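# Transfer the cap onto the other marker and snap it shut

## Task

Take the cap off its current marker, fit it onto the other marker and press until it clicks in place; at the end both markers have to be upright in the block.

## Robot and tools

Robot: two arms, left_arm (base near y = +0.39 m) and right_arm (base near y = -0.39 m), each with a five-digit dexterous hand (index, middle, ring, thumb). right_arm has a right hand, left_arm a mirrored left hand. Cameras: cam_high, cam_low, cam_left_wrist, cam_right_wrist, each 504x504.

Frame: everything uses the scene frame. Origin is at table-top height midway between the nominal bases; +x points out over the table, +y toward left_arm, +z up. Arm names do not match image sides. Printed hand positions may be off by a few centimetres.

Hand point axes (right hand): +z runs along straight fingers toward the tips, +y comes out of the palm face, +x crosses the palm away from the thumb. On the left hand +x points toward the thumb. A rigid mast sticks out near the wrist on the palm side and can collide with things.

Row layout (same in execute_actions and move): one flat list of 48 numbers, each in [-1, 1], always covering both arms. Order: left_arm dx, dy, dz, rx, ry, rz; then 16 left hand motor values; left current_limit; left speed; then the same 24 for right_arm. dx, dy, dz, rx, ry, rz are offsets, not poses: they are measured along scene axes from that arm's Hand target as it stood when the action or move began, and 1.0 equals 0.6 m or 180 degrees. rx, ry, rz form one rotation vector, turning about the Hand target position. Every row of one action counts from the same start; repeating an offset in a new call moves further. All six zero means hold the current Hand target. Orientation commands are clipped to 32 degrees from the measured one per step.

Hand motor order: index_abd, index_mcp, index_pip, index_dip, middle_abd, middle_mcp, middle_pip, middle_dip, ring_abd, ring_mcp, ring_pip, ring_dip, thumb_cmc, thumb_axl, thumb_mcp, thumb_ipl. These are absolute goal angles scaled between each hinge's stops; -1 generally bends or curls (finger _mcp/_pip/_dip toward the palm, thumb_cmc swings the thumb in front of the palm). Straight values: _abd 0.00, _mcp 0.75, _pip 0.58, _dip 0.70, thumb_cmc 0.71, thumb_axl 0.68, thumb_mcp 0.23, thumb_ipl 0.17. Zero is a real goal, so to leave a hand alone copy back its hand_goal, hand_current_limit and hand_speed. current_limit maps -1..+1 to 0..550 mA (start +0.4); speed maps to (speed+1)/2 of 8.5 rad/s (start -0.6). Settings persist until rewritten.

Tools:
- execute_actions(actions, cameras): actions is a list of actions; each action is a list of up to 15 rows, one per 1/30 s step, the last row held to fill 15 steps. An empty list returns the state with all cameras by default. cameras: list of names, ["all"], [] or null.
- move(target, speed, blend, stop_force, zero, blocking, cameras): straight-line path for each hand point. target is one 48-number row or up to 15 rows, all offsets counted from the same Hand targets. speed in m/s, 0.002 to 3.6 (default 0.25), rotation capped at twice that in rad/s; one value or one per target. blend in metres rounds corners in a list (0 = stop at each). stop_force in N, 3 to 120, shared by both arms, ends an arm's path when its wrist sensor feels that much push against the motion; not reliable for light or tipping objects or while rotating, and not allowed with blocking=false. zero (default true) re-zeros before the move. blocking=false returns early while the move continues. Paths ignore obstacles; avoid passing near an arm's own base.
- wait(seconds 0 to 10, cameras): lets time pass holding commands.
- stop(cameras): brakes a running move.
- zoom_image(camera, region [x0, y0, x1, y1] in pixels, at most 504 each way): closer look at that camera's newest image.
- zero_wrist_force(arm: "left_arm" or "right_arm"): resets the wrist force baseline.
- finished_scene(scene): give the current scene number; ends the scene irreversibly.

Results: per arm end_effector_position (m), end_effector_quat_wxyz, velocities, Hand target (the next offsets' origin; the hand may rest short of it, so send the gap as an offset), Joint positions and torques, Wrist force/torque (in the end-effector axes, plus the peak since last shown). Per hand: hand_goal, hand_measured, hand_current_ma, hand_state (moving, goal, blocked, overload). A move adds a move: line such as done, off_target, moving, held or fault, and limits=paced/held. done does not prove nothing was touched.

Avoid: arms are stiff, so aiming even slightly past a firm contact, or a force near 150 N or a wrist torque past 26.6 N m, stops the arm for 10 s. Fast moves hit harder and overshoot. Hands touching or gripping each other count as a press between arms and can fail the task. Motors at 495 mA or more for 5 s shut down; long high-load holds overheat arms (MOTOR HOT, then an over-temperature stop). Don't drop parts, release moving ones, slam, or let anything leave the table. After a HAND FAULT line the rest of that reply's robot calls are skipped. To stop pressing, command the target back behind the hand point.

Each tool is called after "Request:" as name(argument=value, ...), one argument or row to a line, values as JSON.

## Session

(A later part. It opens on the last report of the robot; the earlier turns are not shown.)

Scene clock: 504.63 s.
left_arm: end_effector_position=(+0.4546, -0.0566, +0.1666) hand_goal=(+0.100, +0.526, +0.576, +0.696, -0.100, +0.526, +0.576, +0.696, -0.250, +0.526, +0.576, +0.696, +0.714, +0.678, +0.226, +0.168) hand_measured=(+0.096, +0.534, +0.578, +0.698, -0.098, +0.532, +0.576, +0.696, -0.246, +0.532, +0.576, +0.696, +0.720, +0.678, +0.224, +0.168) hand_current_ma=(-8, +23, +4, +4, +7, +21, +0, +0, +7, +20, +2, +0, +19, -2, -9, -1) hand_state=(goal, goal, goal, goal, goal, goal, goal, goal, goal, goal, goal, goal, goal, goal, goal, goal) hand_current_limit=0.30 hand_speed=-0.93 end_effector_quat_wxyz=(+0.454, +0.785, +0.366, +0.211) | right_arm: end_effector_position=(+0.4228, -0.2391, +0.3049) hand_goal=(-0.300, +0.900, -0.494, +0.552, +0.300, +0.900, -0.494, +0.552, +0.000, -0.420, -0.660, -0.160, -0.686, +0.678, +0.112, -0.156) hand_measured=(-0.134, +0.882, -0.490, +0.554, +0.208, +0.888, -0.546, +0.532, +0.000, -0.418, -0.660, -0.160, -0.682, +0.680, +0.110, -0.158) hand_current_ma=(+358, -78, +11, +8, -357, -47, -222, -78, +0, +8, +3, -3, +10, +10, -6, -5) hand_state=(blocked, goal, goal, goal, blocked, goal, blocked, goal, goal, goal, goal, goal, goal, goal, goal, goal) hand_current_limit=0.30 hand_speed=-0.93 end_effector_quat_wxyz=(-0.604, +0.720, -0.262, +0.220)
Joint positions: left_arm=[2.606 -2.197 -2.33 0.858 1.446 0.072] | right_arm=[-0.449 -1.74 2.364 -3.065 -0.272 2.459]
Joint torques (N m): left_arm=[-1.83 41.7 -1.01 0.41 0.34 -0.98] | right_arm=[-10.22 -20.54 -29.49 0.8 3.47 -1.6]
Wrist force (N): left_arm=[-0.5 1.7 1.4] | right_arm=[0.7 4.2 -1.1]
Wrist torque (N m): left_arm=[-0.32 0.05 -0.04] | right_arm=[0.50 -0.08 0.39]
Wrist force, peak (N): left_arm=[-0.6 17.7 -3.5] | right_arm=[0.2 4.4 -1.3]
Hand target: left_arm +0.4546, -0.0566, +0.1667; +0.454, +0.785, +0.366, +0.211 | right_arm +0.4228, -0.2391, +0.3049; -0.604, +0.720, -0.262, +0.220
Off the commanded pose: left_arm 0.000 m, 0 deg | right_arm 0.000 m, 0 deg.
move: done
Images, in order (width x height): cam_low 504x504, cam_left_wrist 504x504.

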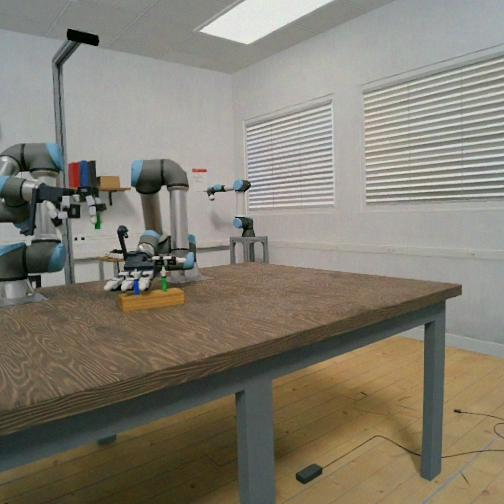

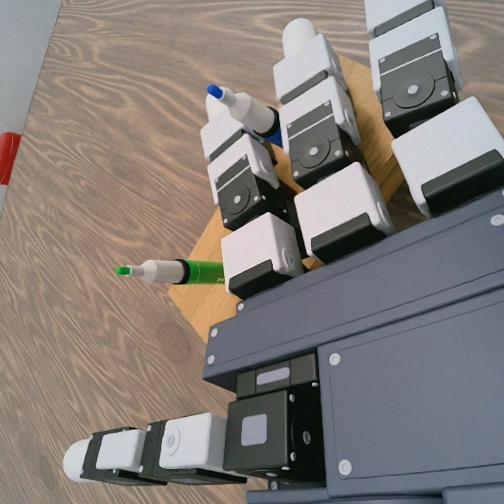

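Request:
move(
  target=[
    [-0.1433,0.1208,0.1083,0,0,0,0.1,0.525,0.576,0.696,-0.1,0.525,0.576,0.696,-0.25,0.525,0.576,0.696,0.714,0.678,0.226,0.168,0.3,-0.93,0,0,0,0,0,0,-0.3,0.9,-0.495,0.551,0.3,0.9,-0.495,0.551,0,-0.42,-0.66,-0.16,-0.686,0.677,0.112,-0.157,0.3,-0.93],
    [-0.1577,0.261,0.2222,0,0,0,0.1,0.525,0.576,0.696,-0.1,0.525,0.576,0.696,-0.25,0.525,0.576,0.696,0.714,0.678,0.226,0.168,0.3,-0.93,0,0,0,0,0,0,-0.3,0.9,-0.495,0.551,0.3,0.9,-0.495,0.551,0,-0.42,-0.66,-0.16,-0.686,0.677,0.112,-0.157,0.3,-0.93],
    [-0.191,0.3443,0.2555,0,0,0,0.1,0.525,0.576,0.696,-0.1,0.525,0.576,0.696,-0.25,0.525,0.576,0.696,0.714,0.678,0.226,0.168,0.3,-0.93,0,0,0,0,0,0,-0.3,0.9,-0.495,0.551,0.3,0.9,-0.495,0.551,0,-0.42,-0.66,-0.16,-0.686,0.677,0.112,-0.157,0.3,-0.93],
  ],
  speed=[0.06, 0.12, 0.15],
  blend=[0.02, 0.03, 0],
  cameras=["all"],
)

Request:
zoom_image(
  camera="cam_low",
  region=[115, 255, 195, 315],
)

Request:
zoom_image(
  camera="cam_high",
  region=[180, 270, 290, 345],
)

Scene clock: 509.80 s.
left_arm: end_effector_position=(+0.3590, +0.0948, +0.2932) hand_goal=(+0.100, +0.526, +0.576, +0.696, -0.100, +0.526, +0.576, +0.696, -0.250, +0.526, +0.576, +0.696, +0.714, +0.678, +0.226, +0.168) hand_measured=(+0.098, +0.534, +0.578, +0.698, -0.098, +0.534, +0.576, +0.696, -0.248, +0.534, +0.576, +0.696, +0.720, +0.678, +0.224, +0.168) hand_current_ma=(-6, +27, +4, +4, +6, +25, +0, +0, +7, +24, +2, +0, +21, -2, -9, -1) hand_state=(goal, goal, goal, goal, goal, goal, goal, goal, goal, goal, goal, goal, goal, goal, goal, goal) hand_current_limit=0.30 hand_speed=-0.93 end_effector_quat_wxyz=(+0.459, +0.778, +0.369, +0.219) | right_arm: end_effector_position=(+0.4228, -0.2391, +0.3049) hand_goal=(-0.300, +0.900, -0.494, +0.552, +0.300, +0.900, -0.494, +0.552, +0.000, -0.420, -0.660, -0.160, -0.686, +0.678, +0.112, -0.156) hand_measured=(-0.134, +0.882, -0.490, +0.554, +0.208, +0.888, -0.546, +0.532, +0.000, -0.418, -0.660, -0.160, -0.682, +0.680, +0.110, -0.158) hand_current_ma=(+358, -78, +11, +8, -357, -47, -222, -78, +0, +8, +3, -3, +10, +10, -6, -5) hand_state=(blocked, goal, goal, goal, blocked, goal, blocked, goal, goal, goal, goal, goal, goal, goal, goal, goal) hand_current_limit=0.30 hand_speed=-0.93 end_effector_quat_wxyz=(-0.604, +0.720, -0.262, +0.220)
Joint positions: left_arm=[2.995 -1.358 -2.795 0.445 1.123 0.272] | right_arm=[-0.449 -1.74 2.364 -3.065 -0.272 2.459]
Joint torques (N m): left_arm=[-6.39 -7.31 22.78 5.34 1 -1.46] | right_arm=[-10.05 -20.61 -29.51 0.73 3.67 -1.49]
Wrist force (N): left_arm=[-0.8 1.2 1.0] | right_arm=[0.2 4.1 -1.4]
Wrist torque (N m): left_arm=[-0.32 0.07 -0.12] | right_arm=[0.51 -0.01 0.35]
Wrist force, peak (N): left_arm=[0.3 3.2 -1.2] | right_arm=[0.8 4.6 -1.2]
Hand target: left_arm +0.3590, +0.0947, +0.2931; +0.459, +0.778, +0.369, +0.219 (not the last commanded pose) | right_arm +0.4228, -0.2391, +0.3049; -0.604, +0.720, -0.262, +0.220
Off the commanded pose: left_arm 0.064 m, 1 deg | right_arm 0.000 m, 0 deg.
move: held (left_arm; a check stopped the path); path passed 1 of 3 targets; blend cut to 0.0287 m at target 2; limits=held
pose unreachable (left arm): on one or more control steps of this call, first in action 0 (counted from 0), this arm could not follow its commanded pose, so it was not sent that pose on those steps. It may still have moved: this result reports where it is.
cause: moving toward the commanded pose would bring two parts of the arm too close to each other (joints 3 (elbow) and 4 (wrist 1) lie between them).

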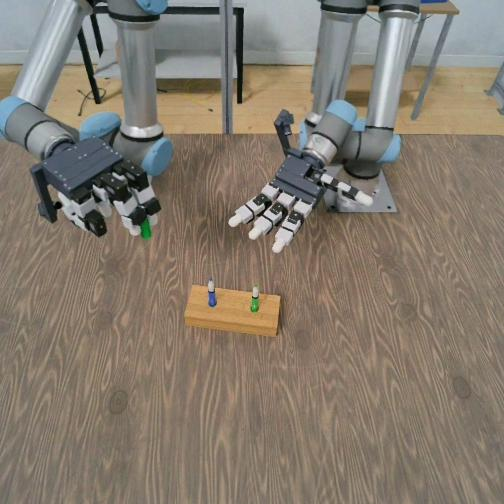

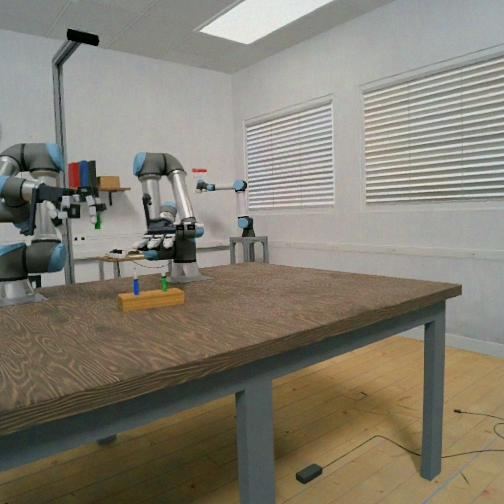

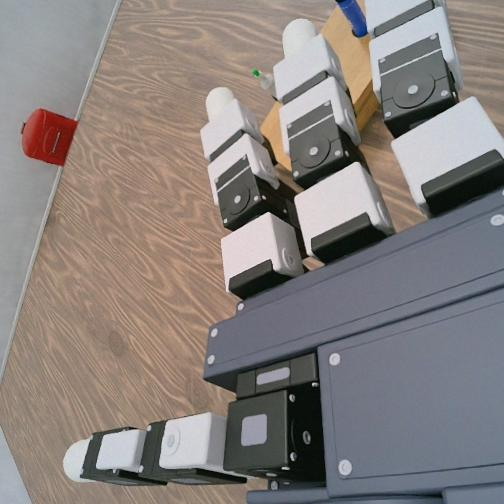

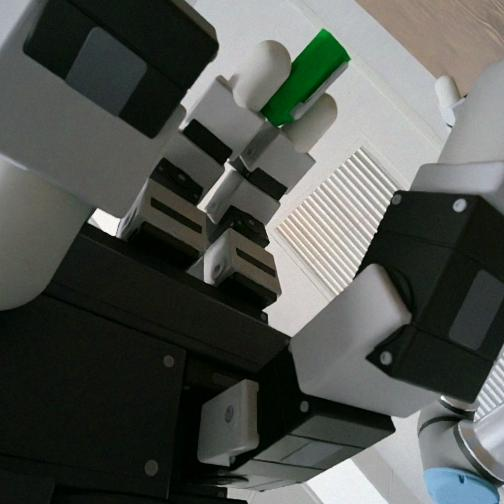

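Scaled by 6.300.

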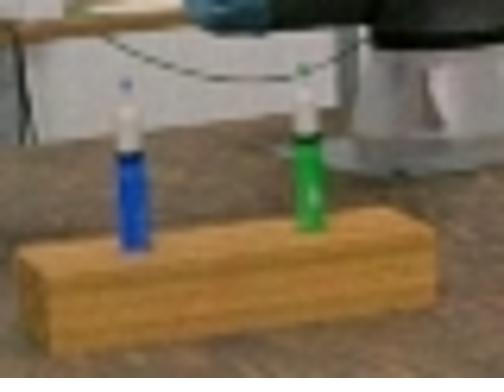

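Scaled by 4.582.

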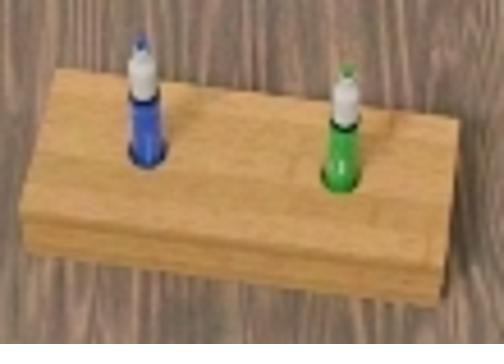

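Request:
move(
  target=[
    [0.1833,0.21,0,0,0,0.111,0.1,0.525,0.576,0.696,-0.1,0.525,0.576,0.696,-0.25,0.525,0.576,0.696,0.714,0.678,0.226,0.168,0.3,-0.93,0,0,0,0,0,0,-0.3,0.9,-0.495,0.551,0.3,0.9,-0.495,0.551,0,-0.42,-0.66,-0.16,-0.686,0.677,0.112,-0.157,0.3,-0.93],
    [0.215,0.5583,0,0,0,0.25,0.1,0.525,0.576,0.696,-0.1,0.525,0.576,0.696,-0.25,0.525,0.576,0.696,0.714,0.678,0.226,0.168,0.3,-0.93,0,0,0,0,0,0,-0.3,0.9,-0.495,0.551,0.3,0.9,-0.495,0.551,0,-0.42,-0.66,-0.16,-0.686,0.677,0.112,-0.157,0.3,-0.93],
  ],
  speed=0.15,
  blend=[0.03, 0],
  cameras=["cam_high", "cam_low"],
)

Request:
zoom_image(
  camera="cam_high",
  region=[180, 270, 290, 345],
)

Request:
zoom_image(
  camera="cam_low",
  region=[75, 170, 195, 320],
)

Scene clock: 516.30 s.
left_arm: end_effector_position=(+0.4880, +0.4296, +0.2931) hand_goal=(+0.100, +0.526, +0.576, +0.696, -0.100, +0.526, +0.576, +0.696, -0.250, +0.526, +0.576, +0.696, +0.714, +0.678, +0.226, +0.168) hand_measured=(+0.098, +0.534, +0.578, +0.698, -0.098, +0.534, +0.576, +0.696, -0.248, +0.534, +0.576, +0.696, +0.720, +0.678, +0.224, +0.168) hand_current_ma=(-6, +27, +4, +4, +6, +25, +0, +0, +7, +24, +2, +0, +21, -2, -9, -1) hand_state=(goal, goal, goal, goal, goal, goal, goal, goal, goal, goal, goal, goal, goal, goal, goal, goal) hand_current_limit=0.30 hand_speed=-0.93 end_effector_quat_wxyz=(+0.340, +0.578, +0.638, +0.378) | right_arm: end_effector_position=(+0.4228, -0.2391, +0.3049) hand_goal=(-0.300, +0.900, -0.494, +0.552, +0.300, +0.900, -0.494, +0.552, +0.000, -0.420, -0.660, -0.160, -0.686, +0.678, +0.112, -0.156) hand_measured=(-0.134, +0.882, -0.490, +0.554, +0.208, +0.888, -0.546, +0.532, +0.000, -0.418, -0.660, -0.160, -0.682, +0.680, +0.110, -0.158) hand_current_ma=(+358, -78, +11, +8, -357, -47, -222, -78, +0, +8, +3, -3, +10, +10, -6, -5) hand_state=(blocked, goal, goal, goal, blocked, goal, blocked, goal, goal, goal, goal, goal, goal, goal, goal, goal) hand_current_limit=0.30 hand_speed=-0.93 end_effector_quat_wxyz=(-0.604, +0.720, -0.262, +0.220)
Joint positions: left_arm=[3.719 -1.457 -2.733 0.498 1.175 0.236] | right_arm=[-0.449 -1.74 2.364 -3.065 -0.272 2.459]
Joint torques (N m): left_arm=[6.62 -3.53 21.89 4.94 0.99 -1.26] | right_arm=[-11.44 -21.05 -29.06 0.64 3.52 -1.72]
Wrist force (N): left_arm=[-0.4 1.8 1.3] | right_arm=[0.3 4.2 -1.3]
Wrist torque (N m): left_arm=[-0.30 0.04 -0.05] | right_arm=[0.52 -0.02 0.36]
Wrist force, peak (N): left_arm=[-0.8 2.0 1.6] | right_arm=[0.6 4.6 -1.5]
Hand target: left_arm +0.4880, +0.4297, +0.2931; +0.340, +0.578, +0.638, +0.378 | right_arm +0.4228, -0.2391, +0.3049; -0.604, +0.720, -0.262, +0.220
Off the commanded pose: left_arm 0.000 m, 0 deg | right_arm 0.000 m, 0 deg.
move: done
Images, in order (width x height): cam_high 504x504, cam_low 504x504.

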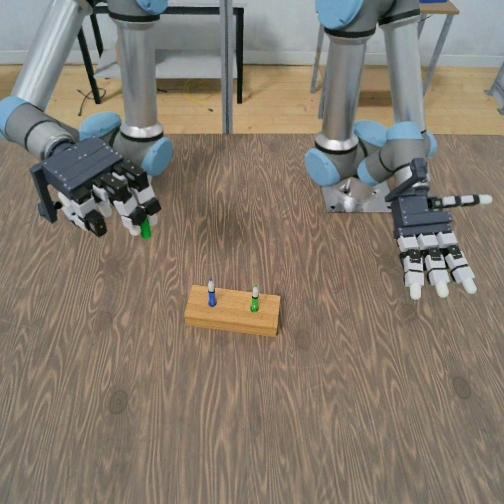

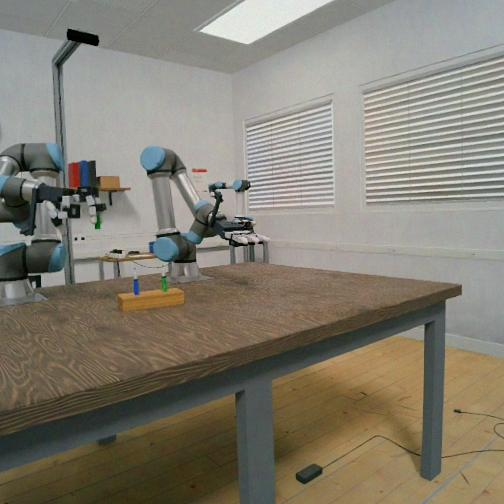

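Scaled by 4.582.

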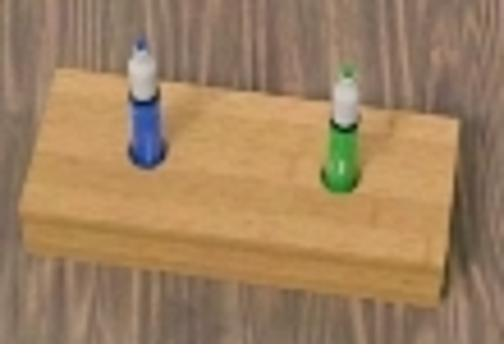

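Scaled by 3.360.

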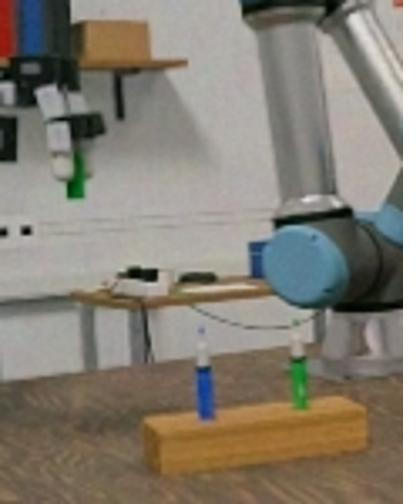

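Request:
move(
  target=[
    [0,0,0,0,0,0,0.1,0.525,0.576,0.696,-0.1,0.525,0.576,0.696,-0.25,0.525,0.576,0.696,0.714,0.678,0.226,0.168,0.3,-0.93,0.0458,0.3725,-0.0917,0,0,0,-0.3,0.9,-0.495,0.551,0.3,0.9,-0.495,0.551,0,-0.42,-0.66,-0.16,-0.686,0.677,0.112,-0.157,0.3,-0.93],
    [0,0,0,0,0,0,0.1,0.525,0.576,0.696,-0.1,0.525,0.576,0.696,-0.25,0.525,0.576,0.696,0.714,0.678,0.226,0.168,0.3,-0.93,0.0458,0.3725,-0.175,0,0,0,-0.3,0.9,-0.495,0.551,0.3,0.9,-0.495,0.551,0,-0.42,-0.66,-0.16,-0.686,0.677,0.112,-0.157,0.3,-0.93],
  ],
  speed=[0.13, 0.06],
  blend=[0.01, 0],
  cameras=["all"],
)

Request:
zoom_image(
  camera="cam_right_wrist",
  region=[240, 0, 440, 200],
)

Request:
zoom_image(
  camera="cam_low",
  region=[115, 225, 195, 305],
)

Request:
zoom_image(
  camera="cam_high",
  region=[210, 240, 280, 310],
)

Scene clock: 521.43 s.
left_arm: end_effector_position=(+0.4880, +0.4297, +0.2931) hand_goal=(+0.100, +0.526, +0.576, +0.696, -0.100, +0.526, +0.576, +0.696, -0.250, +0.526, +0.576, +0.696, +0.714, +0.678, +0.226, +0.168) hand_measured=(+0.098, +0.534, +0.578, +0.698, -0.098, +0.534, +0.576, +0.696, -0.248, +0.534, +0.576, +0.696, +0.720, +0.678, +0.224, +0.168) hand_current_ma=(-6, +27, +4, +4, +6, +25, +0, +0, +7, +24, +2, +0, +21, -2, -9, -1) hand_state=(goal, goal, goal, goal, goal, goal, goal, goal, goal, goal, goal, goal, goal, goal, goal, goal) hand_current_limit=0.30 hand_speed=-0.93 end_effector_quat_wxyz=(+0.340, +0.578, +0.638, +0.378) | right_arm: end_effector_position=(+0.4503, -0.0156, +0.2000) hand_goal=(-0.300, +0.900, -0.494, +0.552, +0.300, +0.900, -0.494, +0.552, +0.000, -0.420, -0.660, -0.160, -0.686, +0.678, +0.112, -0.156) hand_measured=(-0.134, +0.882, -0.490, +0.554, +0.208, +0.888, -0.546, +0.532, +0.000, -0.418, -0.660, -0.160, -0.684, +0.680, +0.110, -0.158) hand_current_ma=(+357, -78, +11, +8, -357, -47, -222, -78, +0, +8, +3, -3, +10, +10, -6, -5) hand_state=(blocked, goal, goal, goal, blocked, goal, blocked, goal, goal, goal, goal, goal, goal, goal, goal, goal) hand_current_limit=0.30 hand_speed=-0.93 end_effector_quat_wxyz=(-0.604, +0.720, -0.262, +0.220)
Joint positions: left_arm=[3.719 -1.457 -2.733 0.498 1.175 0.236] | right_arm=[0.203 -1.189 2.192 -3.916 -0.875 2.994]
Joint torques (N m): left_arm=[6.42 -4.15 22.04 4.88 0.71 -1.3] | right_arm=[10.87 -16.34 -2.12 -5.24 -2.04 1.32]
Wrist force (N): left_arm=[-0.6 1.9 1.2] | right_arm=[0.4 4.7 -1.6]
Wrist torque (N m): left_arm=[-0.28 0.06 -0.06] | right_arm=[0.53 0.01 0.25]
Wrist force, peak (N): left_arm=[-0.7 1.9 1.4] | right_arm=[0.8 4.8 -1.8]
Hand target: left_arm +0.4880, +0.4297, +0.2931; +0.340, +0.578, +0.638, +0.378 | right_arm +0.4503, -0.0156, +0.1999; -0.604, +0.720, -0.262, +0.220
Off the commanded pose: left_arm 0.000 m, 0 deg | right_arm 0.000 m, 0 deg.
move: done

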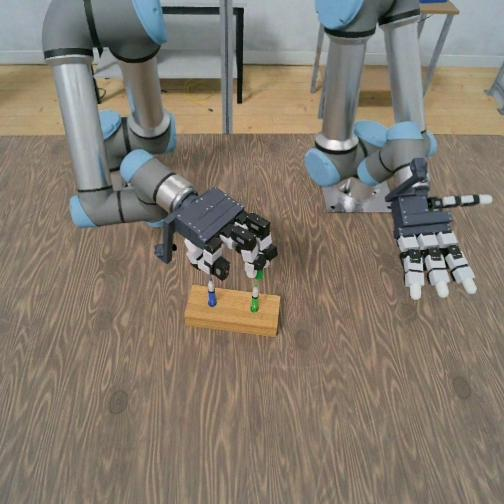

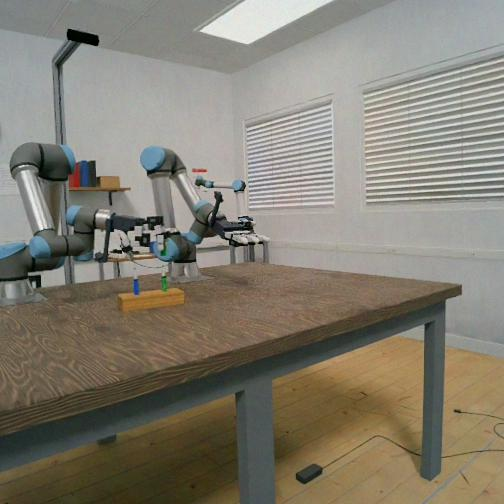

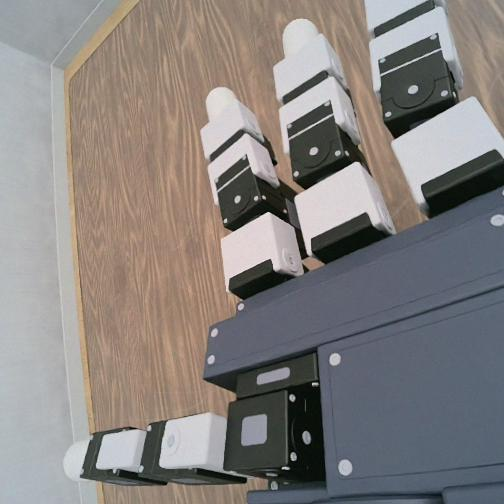

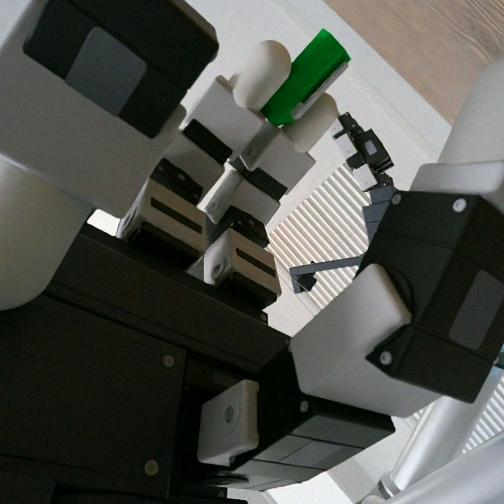

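Scaled by 2.520.

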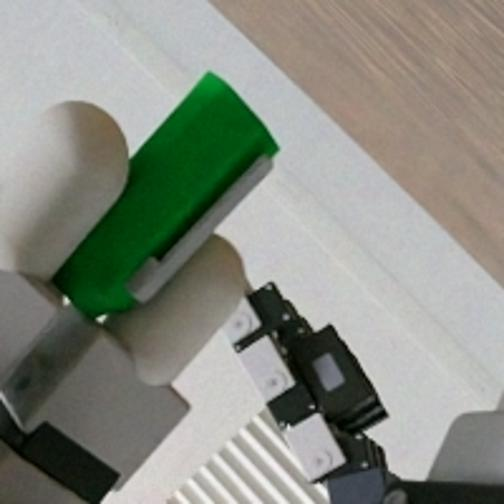

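Scaled by 6.300.

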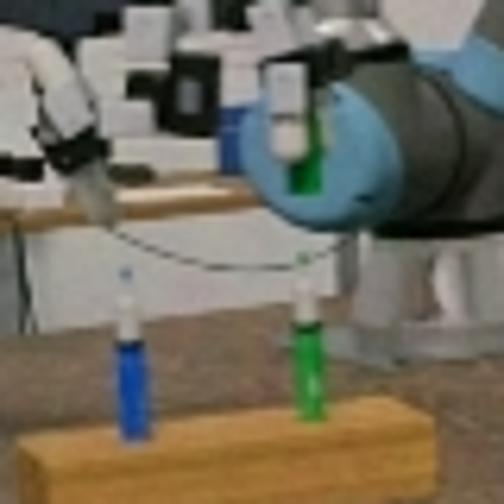

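Scaled by 7.200.

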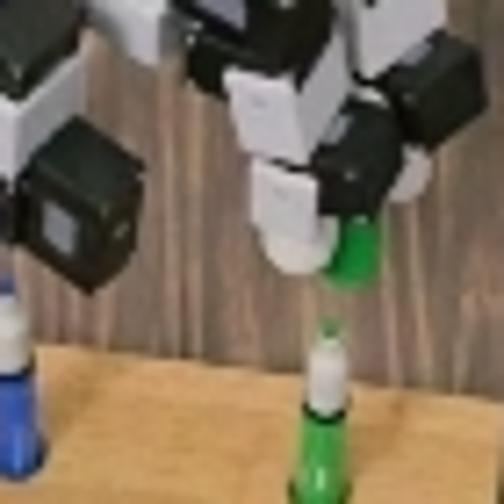

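Request:
zoom_image(
  camera="cam_low",
  region=[150, 235, 180, 275],
)

Request:
zoom_image(
  camera="cam_high",
  region=[240, 260, 275, 305],
)

Scaled by 12.600.

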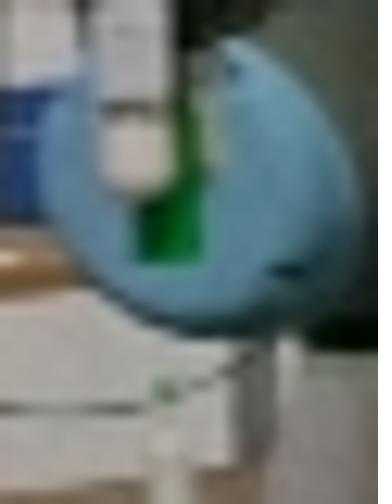

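Scaled by 11.200.

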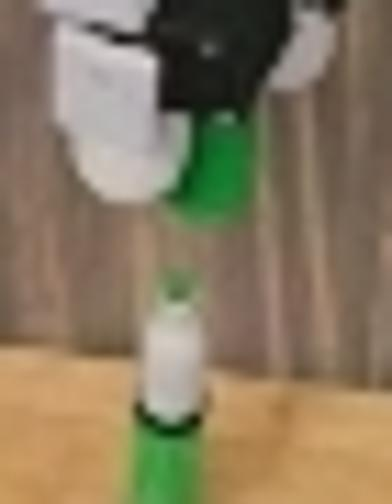

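Request:
move(
  target=[0,0,0,0,0,0,0.1,0.525,0.576,0.696,-0.1,0.525,0.576,0.696,-0.25,0.525,0.576,0.696,0.714,0.678,0.226,0.168,0.3,-0.93,0.0017,-0.0083,-0.0365,0,0,0,-0.3,0.9,-0.495,0.551,0.3,0.9,-0.495,0.551,0,-0.42,-0.66,-0.16,-0.686,0.677,0.112,-0.157,0.3,-0.93],
  speed=0.04,
  cameras=["cam_right_wrist", "cam_low", "cam_high"],
)

Request:
zoom_image(
  camera="cam_right_wrist",
  region=[220, 0, 420, 200],
)

Request:
zoom_image(
  camera="cam_low",
  region=[150, 240, 180, 280],
)

Request:
zoom_image(
  camera="cam_high",
  region=[240, 265, 275, 310],
)

Scene clock: 526.40 s.
left_arm: end_effector_position=(+0.4880, +0.4297, +0.2931) hand_goal=(+0.100, +0.526, +0.576, +0.696, -0.100, +0.526, +0.576, +0.696, -0.250, +0.526, +0.576, +0.696, +0.714, +0.678, +0.226, +0.168) hand_measured=(+0.098, +0.534, +0.578, +0.698, -0.098, +0.534, +0.576, +0.696, -0.248, +0.534, +0.576, +0.696, +0.720, +0.678, +0.224, +0.168) hand_current_ma=(-6, +27, +4, +4, +6, +25, +0, +0, +7, +24, +2, +0, +21, -2, -9, -1) hand_state=(goal, goal, goal, goal, goal, goal, goal, goal, goal, goal, goal, goal, goal, goal, goal, goal) hand_current_limit=0.30 hand_speed=-0.93 end_effector_quat_wxyz=(+0.340, +0.578, +0.638, +0.378) | right_arm: end_effector_position=(+0.4513, -0.0205, +0.1781) hand_goal=(-0.300, +0.900, -0.494, +0.552, +0.300, +0.900, -0.494, +0.552, +0.000, -0.420, -0.660, -0.160, -0.686, +0.678, +0.112, -0.156) hand_measured=(-0.134, +0.882, -0.490, +0.554, +0.208, +0.888, -0.546, +0.532, +0.000, -0.418, -0.660, -0.160, -0.684, +0.680, +0.110, -0.158) hand_current_ma=(+357, -78, +11, +8, -357, -47, -222, -78, +0, +8, +3, -3, +10, +10, -6, -5) hand_state=(blocked, goal, goal, goal, blocked, goal, blocked, goal, goal, goal, goal, goal, goal, goal, goal, goal) hand_current_limit=0.30 hand_speed=-0.93 end_effector_quat_wxyz=(-0.604, +0.720, -0.262, +0.220)
Joint positions: left_arm=[3.719 -1.457 -2.733 0.498 1.175 0.236] | right_arm=[0.19 -1.137 2.205 -3.979 -0.863 2.99]
Joint torques (N m): left_arm=[7.24 -3.31 20.99 4.86 0.3 -1.07] | right_arm=[-10.19 -18.07 -0.79 -4.89 2.52 -1.64]
Wrist force (N): left_arm=[-0.2 1.7 1.2] | right_arm=[0.4 4.0 -1.6]
Wrist torque (N m): left_arm=[-0.31 0.01 -0.02] | right_arm=[0.43 0.01 0.34]
Wrist force, peak (N): left_arm=[-0.4 1.9 1.5] | right_arm=[0.9 4.8 -1.9]
Hand target: left_arm +0.4880, +0.4297, +0.2931; +0.340, +0.578, +0.638, +0.378 | right_arm +0.4513, -0.0205, +0.1780; -0.604, +0.720, -0.262, +0.220
Off the commanded pose: left_arm 0.000 m, 0 deg | right_arm 0.000 m, 0 deg.
move: done
Images, in order (width x height): cam_high 504x504, cam_low 504x504, cam_right_wrist 504x504.

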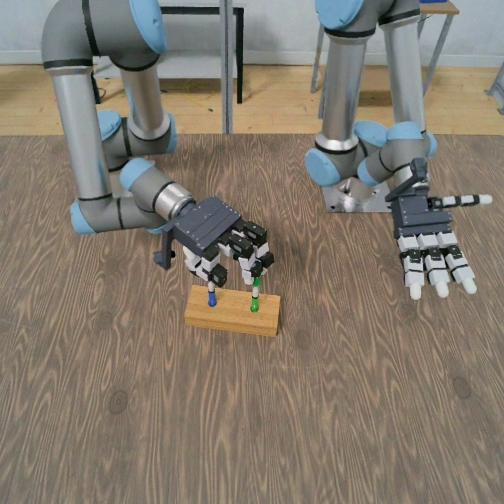

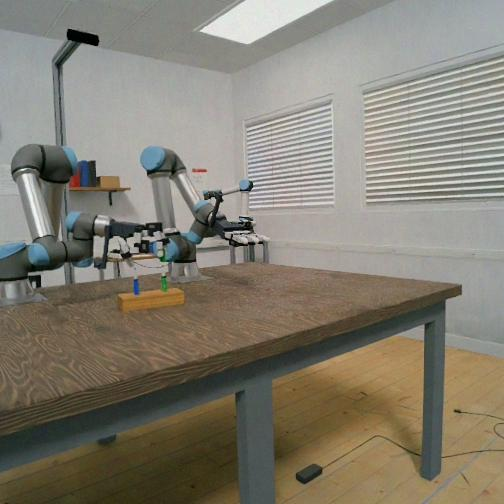

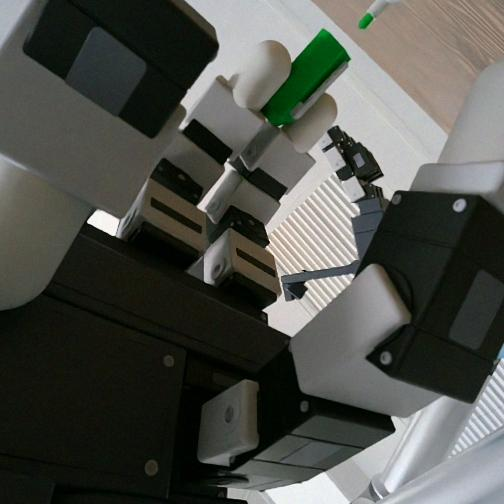

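Scaled by 2.520.

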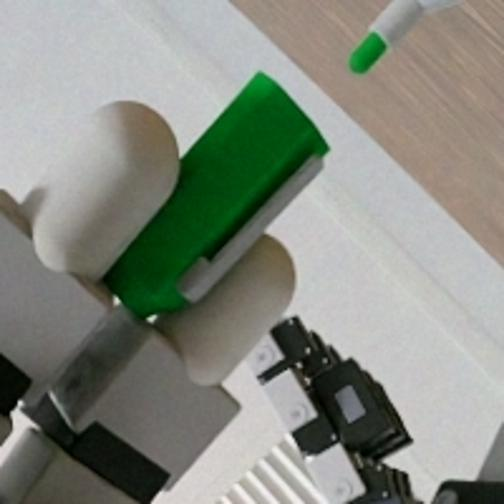

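Scaled by 12.600.

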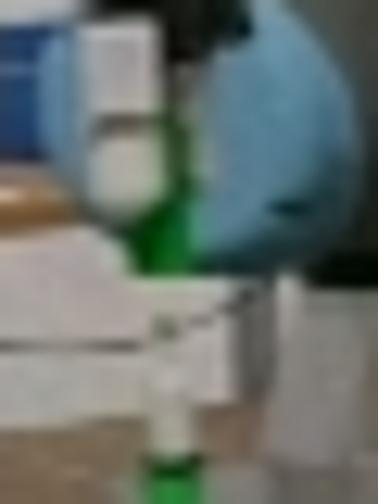

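Scaled by 11.200.

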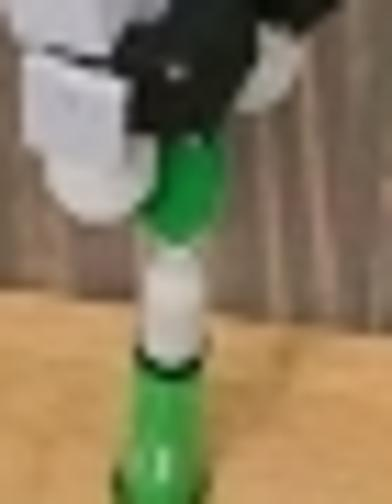

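Request:
move(
  target=[0,0,0,0,0,0,0.1,0.525,0.576,0.696,-0.1,0.525,0.576,0.696,-0.25,0.525,0.576,0.696,0.714,0.678,0.226,0.168,0.3,-0.93,-0.005,0.003,-0.0133,0,0,0,-0.3,0.9,-0.495,0.551,0.3,0.9,-0.495,0.551,0,-0.42,-0.66,-0.16,-0.686,0.677,0.112,-0.157,0.3,-0.93],
  speed=0.03,
  cameras=["cam_right_wrist", "cam_low", "cam_high"],
)

Request:
zoom_image(
  camera="cam_right_wrist",
  region=[220, 0, 420, 200],
)

Request:
zoom_image(
  camera="cam_low",
  region=[150, 240, 180, 280],
)

Request:
zoom_image(
  camera="cam_high",
  region=[240, 265, 275, 310],
)

Scene clock: 531.10 s.
left_arm: end_effector_position=(+0.4880, +0.4297, +0.2931) hand_goal=(+0.100, +0.526, +0.576, +0.696, -0.100, +0.526, +0.576, +0.696, -0.250, +0.526, +0.576, +0.696, +0.714, +0.678, +0.226, +0.168) hand_measured=(+0.098, +0.534, +0.578, +0.698, -0.098, +0.534, +0.576, +0.696, -0.248, +0.534, +0.576, +0.696, +0.720, +0.678, +0.224, +0.168) hand_current_ma=(-6, +27, +4, +4, +6, +25, +0, +0, +7, +24, +2, +0, +21, -2, -9, -1) hand_state=(goal, goal, goal, goal, goal, goal, goal, goal, goal, goal, goal, goal, goal, goal, goal, goal) hand_current_limit=0.30 hand_speed=-0.93 end_effector_quat_wxyz=(+0.340, +0.578, +0.638, +0.378) | right_arm: end_effector_position=(+0.4483, -0.0188, +0.1701) hand_goal=(-0.300, +0.900, -0.494, +0.552, +0.300, +0.900, -0.494, +0.552, +0.000, -0.420, -0.660, -0.160, -0.686, +0.678, +0.112, -0.156) hand_measured=(-0.134, +0.882, -0.490, +0.554, +0.208, +0.888, -0.546, +0.532, +0.000, -0.418, -0.660, -0.160, -0.684, +0.680, +0.110, -0.158) hand_current_ma=(+358, -78, +11, +8, -357, -47, -222, -78, +0, +8, +3, -3, +10, +10, -6, -5) hand_state=(blocked, goal, goal, goal, blocked, goal, blocked, goal, goal, goal, goal, goal, goal, goal, goal, goal) hand_current_limit=0.30 hand_speed=-0.93 end_effector_quat_wxyz=(-0.604, +0.720, -0.262, +0.220)
Joint positions: left_arm=[3.719 -1.457 -2.733 0.498 1.175 0.236] | right_arm=[0.195 -1.119 2.212 -4.005 -0.868 2.992]
Joint torques (N m): left_arm=[5.71 -3.68 19.71 4.88 -0.18 -0.93] | right_arm=[11.6 -18.19 0.23 -5.32 -2.39 1.4]
Wrist force (N): left_arm=[-0.6 1.6 1.4] | right_arm=[0.5 3.9 -1.5]
Wrist torque (N m): left_arm=[-0.33 0.07 -0.06] | right_arm=[0.42 0.01 0.26]
Wrist force, peak (N): left_arm=[-0.6 2.0 1.3] | right_arm=[0.4 4.4 -1.9]
Hand target: left_arm +0.4880, +0.4297, +0.2931; +0.340, +0.578, +0.638, +0.378 | right_arm +0.4483, -0.0187, +0.1700; -0.604, +0.720, -0.262, +0.220
Off the commanded pose: left_arm 0.000 m, 0 deg | right_arm 0.000 m, 0 deg.
move: done
Images, in order (width x height): cam_high 504x504, cam_low 504x504, cam_right_wrist 504x504.

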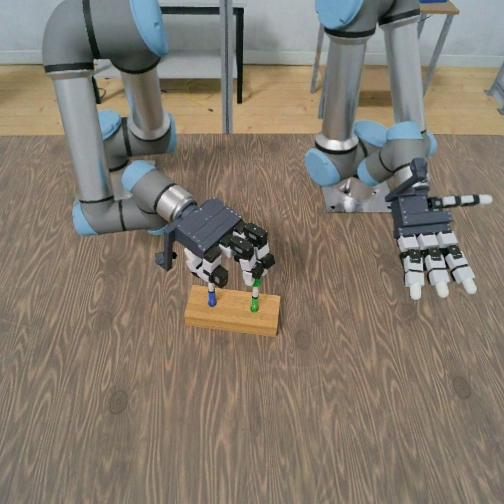

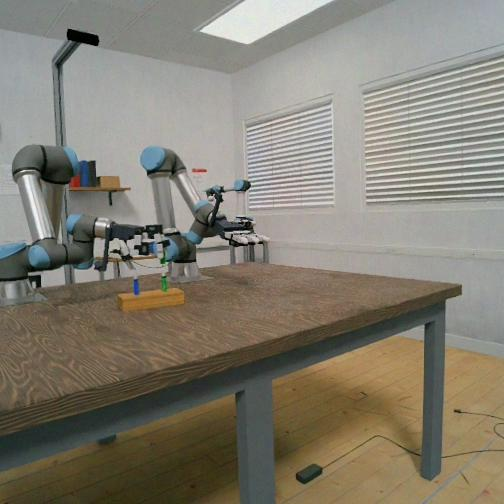

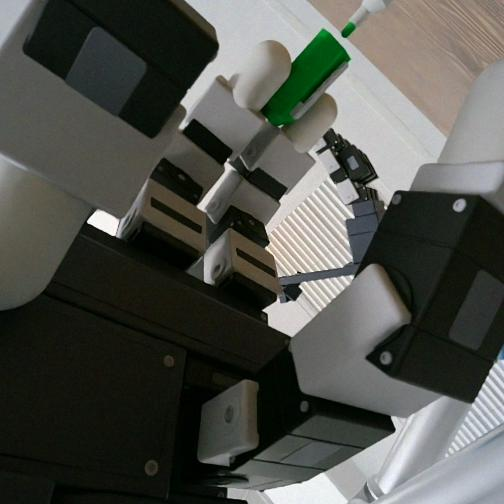

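Scaled by 2.520.

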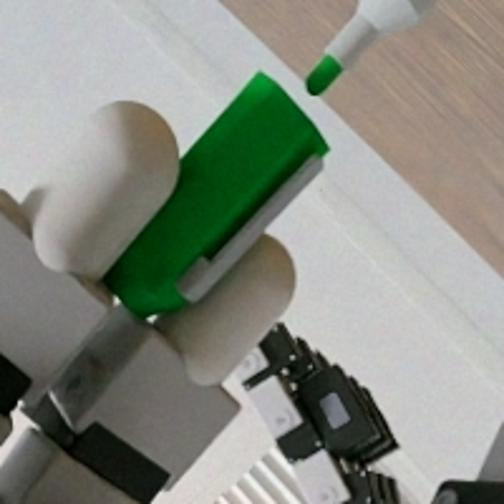

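Scaled by 12.600.

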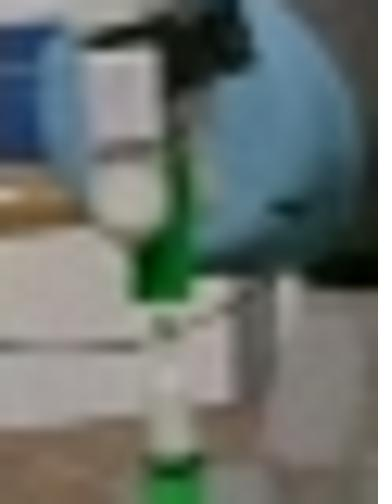

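Scaled by 11.200.

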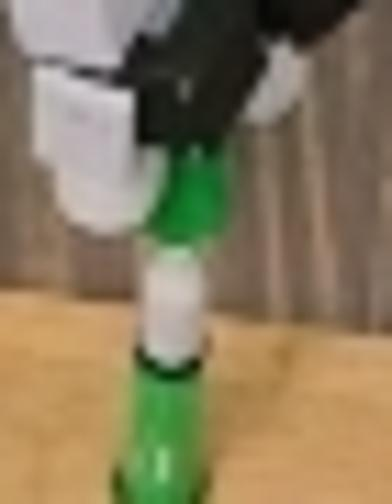

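Request:
execute_actions(
  actions=[],
  cameras=["cam_high","cam_low","cam_right_wrist"],
)

Request:
zoom_image(
  camera="cam_right_wrist",
  region=[220, 0, 420, 200],
)

Request:
zoom_image(
  camera="cam_low",
  region=[115, 255, 195, 315],
)

Request:
zoom_image(
  camera="cam_high",
  region=[200, 180, 290, 250],
)

Scene clock: 534.60 s.
left_arm: end_effector_position=(+0.4880, +0.4297, +0.2931) hand_goal=(+0.100, +0.526, +0.576, +0.696, -0.100, +0.526, +0.576, +0.696, -0.250, +0.526, +0.576, +0.696, +0.714, +0.678, +0.226, +0.168) hand_measured=(+0.098, +0.534, +0.578, +0.698, -0.098, +0.534, +0.576, +0.696, -0.248, +0.534, +0.576, +0.696, +0.720, +0.678, +0.224, +0.168) hand_current_ma=(-6, +27, +4, +4, +6, +25, +0, +0, +7, +24, +2, +0, +21, -2, -9, -1) hand_state=(goal, goal, goal, goal, goal, goal, goal, goal, goal, goal, goal, goal, goal, goal, goal, goal) hand_current_limit=0.30 hand_speed=-0.93 end_effector_quat_wxyz=(+0.340, +0.578, +0.638, +0.378) | right_arm: end_effector_position=(+0.4483, -0.0187, +0.1700) hand_goal=(-0.300, +0.900, -0.494, +0.552, +0.300, +0.900, -0.494, +0.552, +0.000, -0.420, -0.660, -0.160, -0.686, +0.678, +0.112, -0.156) hand_measured=(-0.134, +0.882, -0.490, +0.554, +0.208, +0.888, -0.546, +0.532, +0.000, -0.418, -0.660, -0.160, -0.684, +0.680, +0.110, -0.158) hand_current_ma=(+358, -78, +11, +8, -357, -47, -222, -78, +0, +8, +3, -3, +10, +10, -6, -5) hand_state=(blocked, goal, goal, goal, blocked, goal, blocked, goal, goal, goal, goal, goal, goal, goal, goal, goal) hand_current_limit=0.30 hand_speed=-0.93 end_effector_quat_wxyz=(-0.604, +0.720, -0.262, +0.220)
Joint positions: left_arm=[3.719 -1.457 -2.733 0.498 1.175 0.236] | right_arm=[0.195 -1.119 2.213 -4.006 -0.868 2.992]
Joint velocities: within noise
Joint torques (N m): left_arm=[5.08 -2.77 20.72 4.83 -0.64 -1.13] | right_arm=[11.13 -18.02 -0.57 -5.37 -2.45 1.48]
Wrist force (N): left_arm=[-0.5 1.8 1.2] | right_arm=[0.5 4.1 -1.6]
Wrist torque (N m): left_arm=[-0.30 0.06 -0.05] | right_arm=[0.44 0.01 0.26]
Wrist force, peak (N): left_arm=[-0.4 2.1 1.3] | right_arm=[0.6 4.3 -1.8]
Hand target: left_arm +0.4880, +0.4297, +0.2931; +0.340, +0.578, +0.638, +0.378 | right_arm +0.4483, -0.0187, +0.1700; -0.604, +0.720, -0.262, +0.220
Off the commanded pose: left_arm 0.000 m, 0 deg | right_arm 0.000 m, 0 deg.
Images, in order (width x height): cam_high 504x504, cam_low 504x504, cam_right_wrist 504x504.

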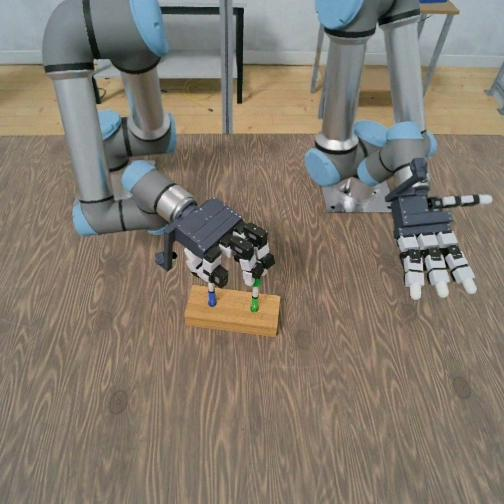

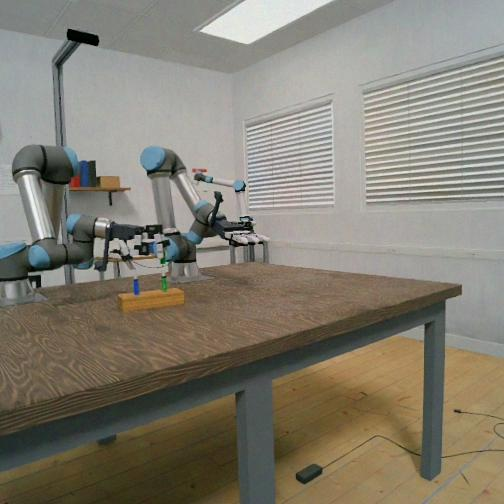

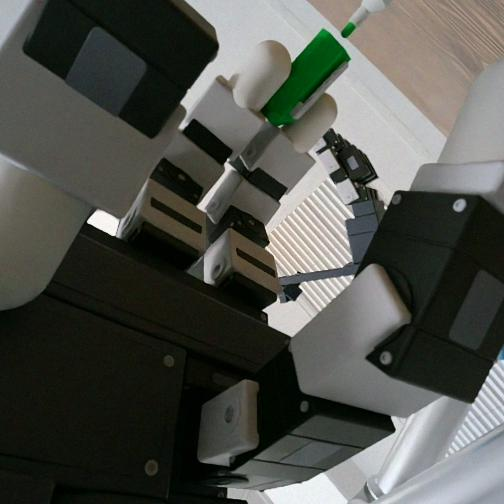

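Scaled by 2.520.

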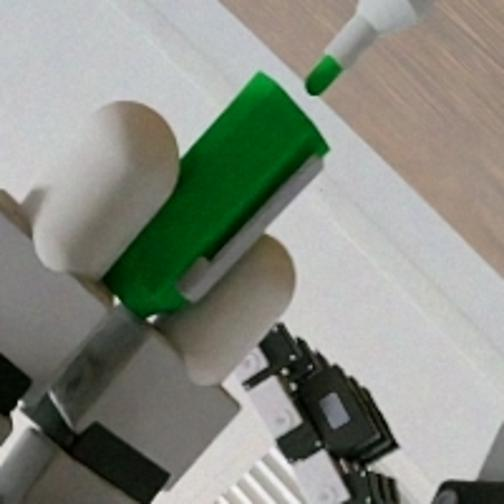

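Scaled by 6.300.

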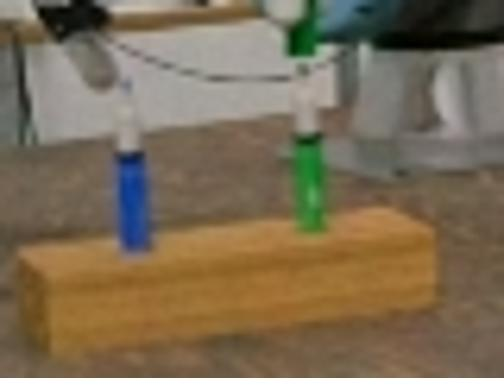

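Scaled by 5.600.

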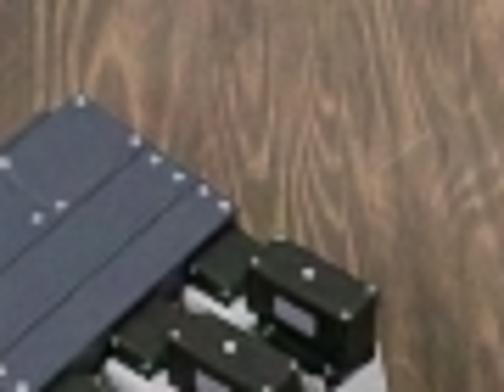

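Request:
zoom_image(
  camera="cam_low",
  region=[143, 252, 183, 292],
)

Request:
zoom_image(
  camera="cam_high",
  region=[235, 260, 280, 320],
)

Request:
zoom_image(
  camera="cam_right_wrist",
  region=[310, 0, 390, 80],
)

Scaled by 12.600.

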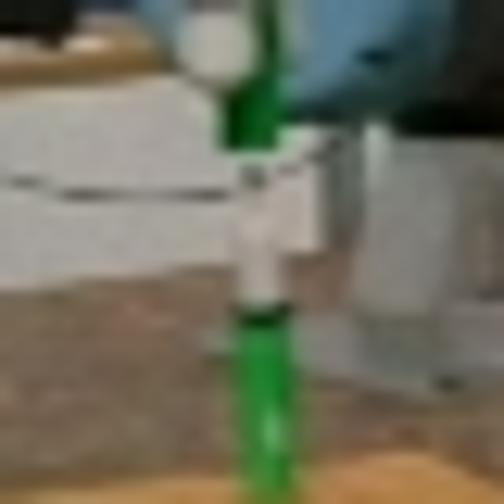

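Scaled by 8.400.

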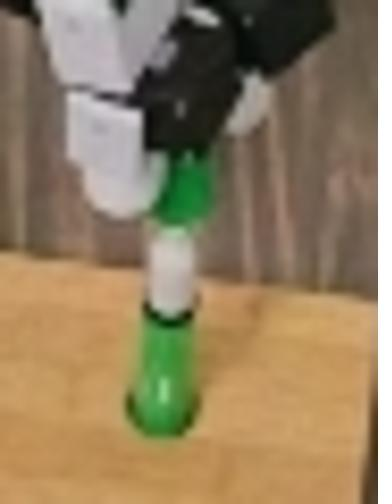

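Scaled by 6.300.

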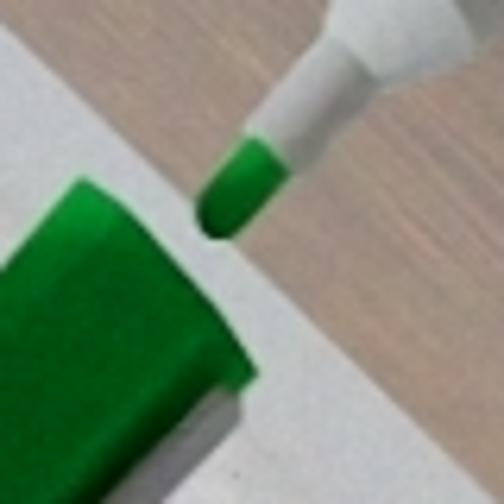

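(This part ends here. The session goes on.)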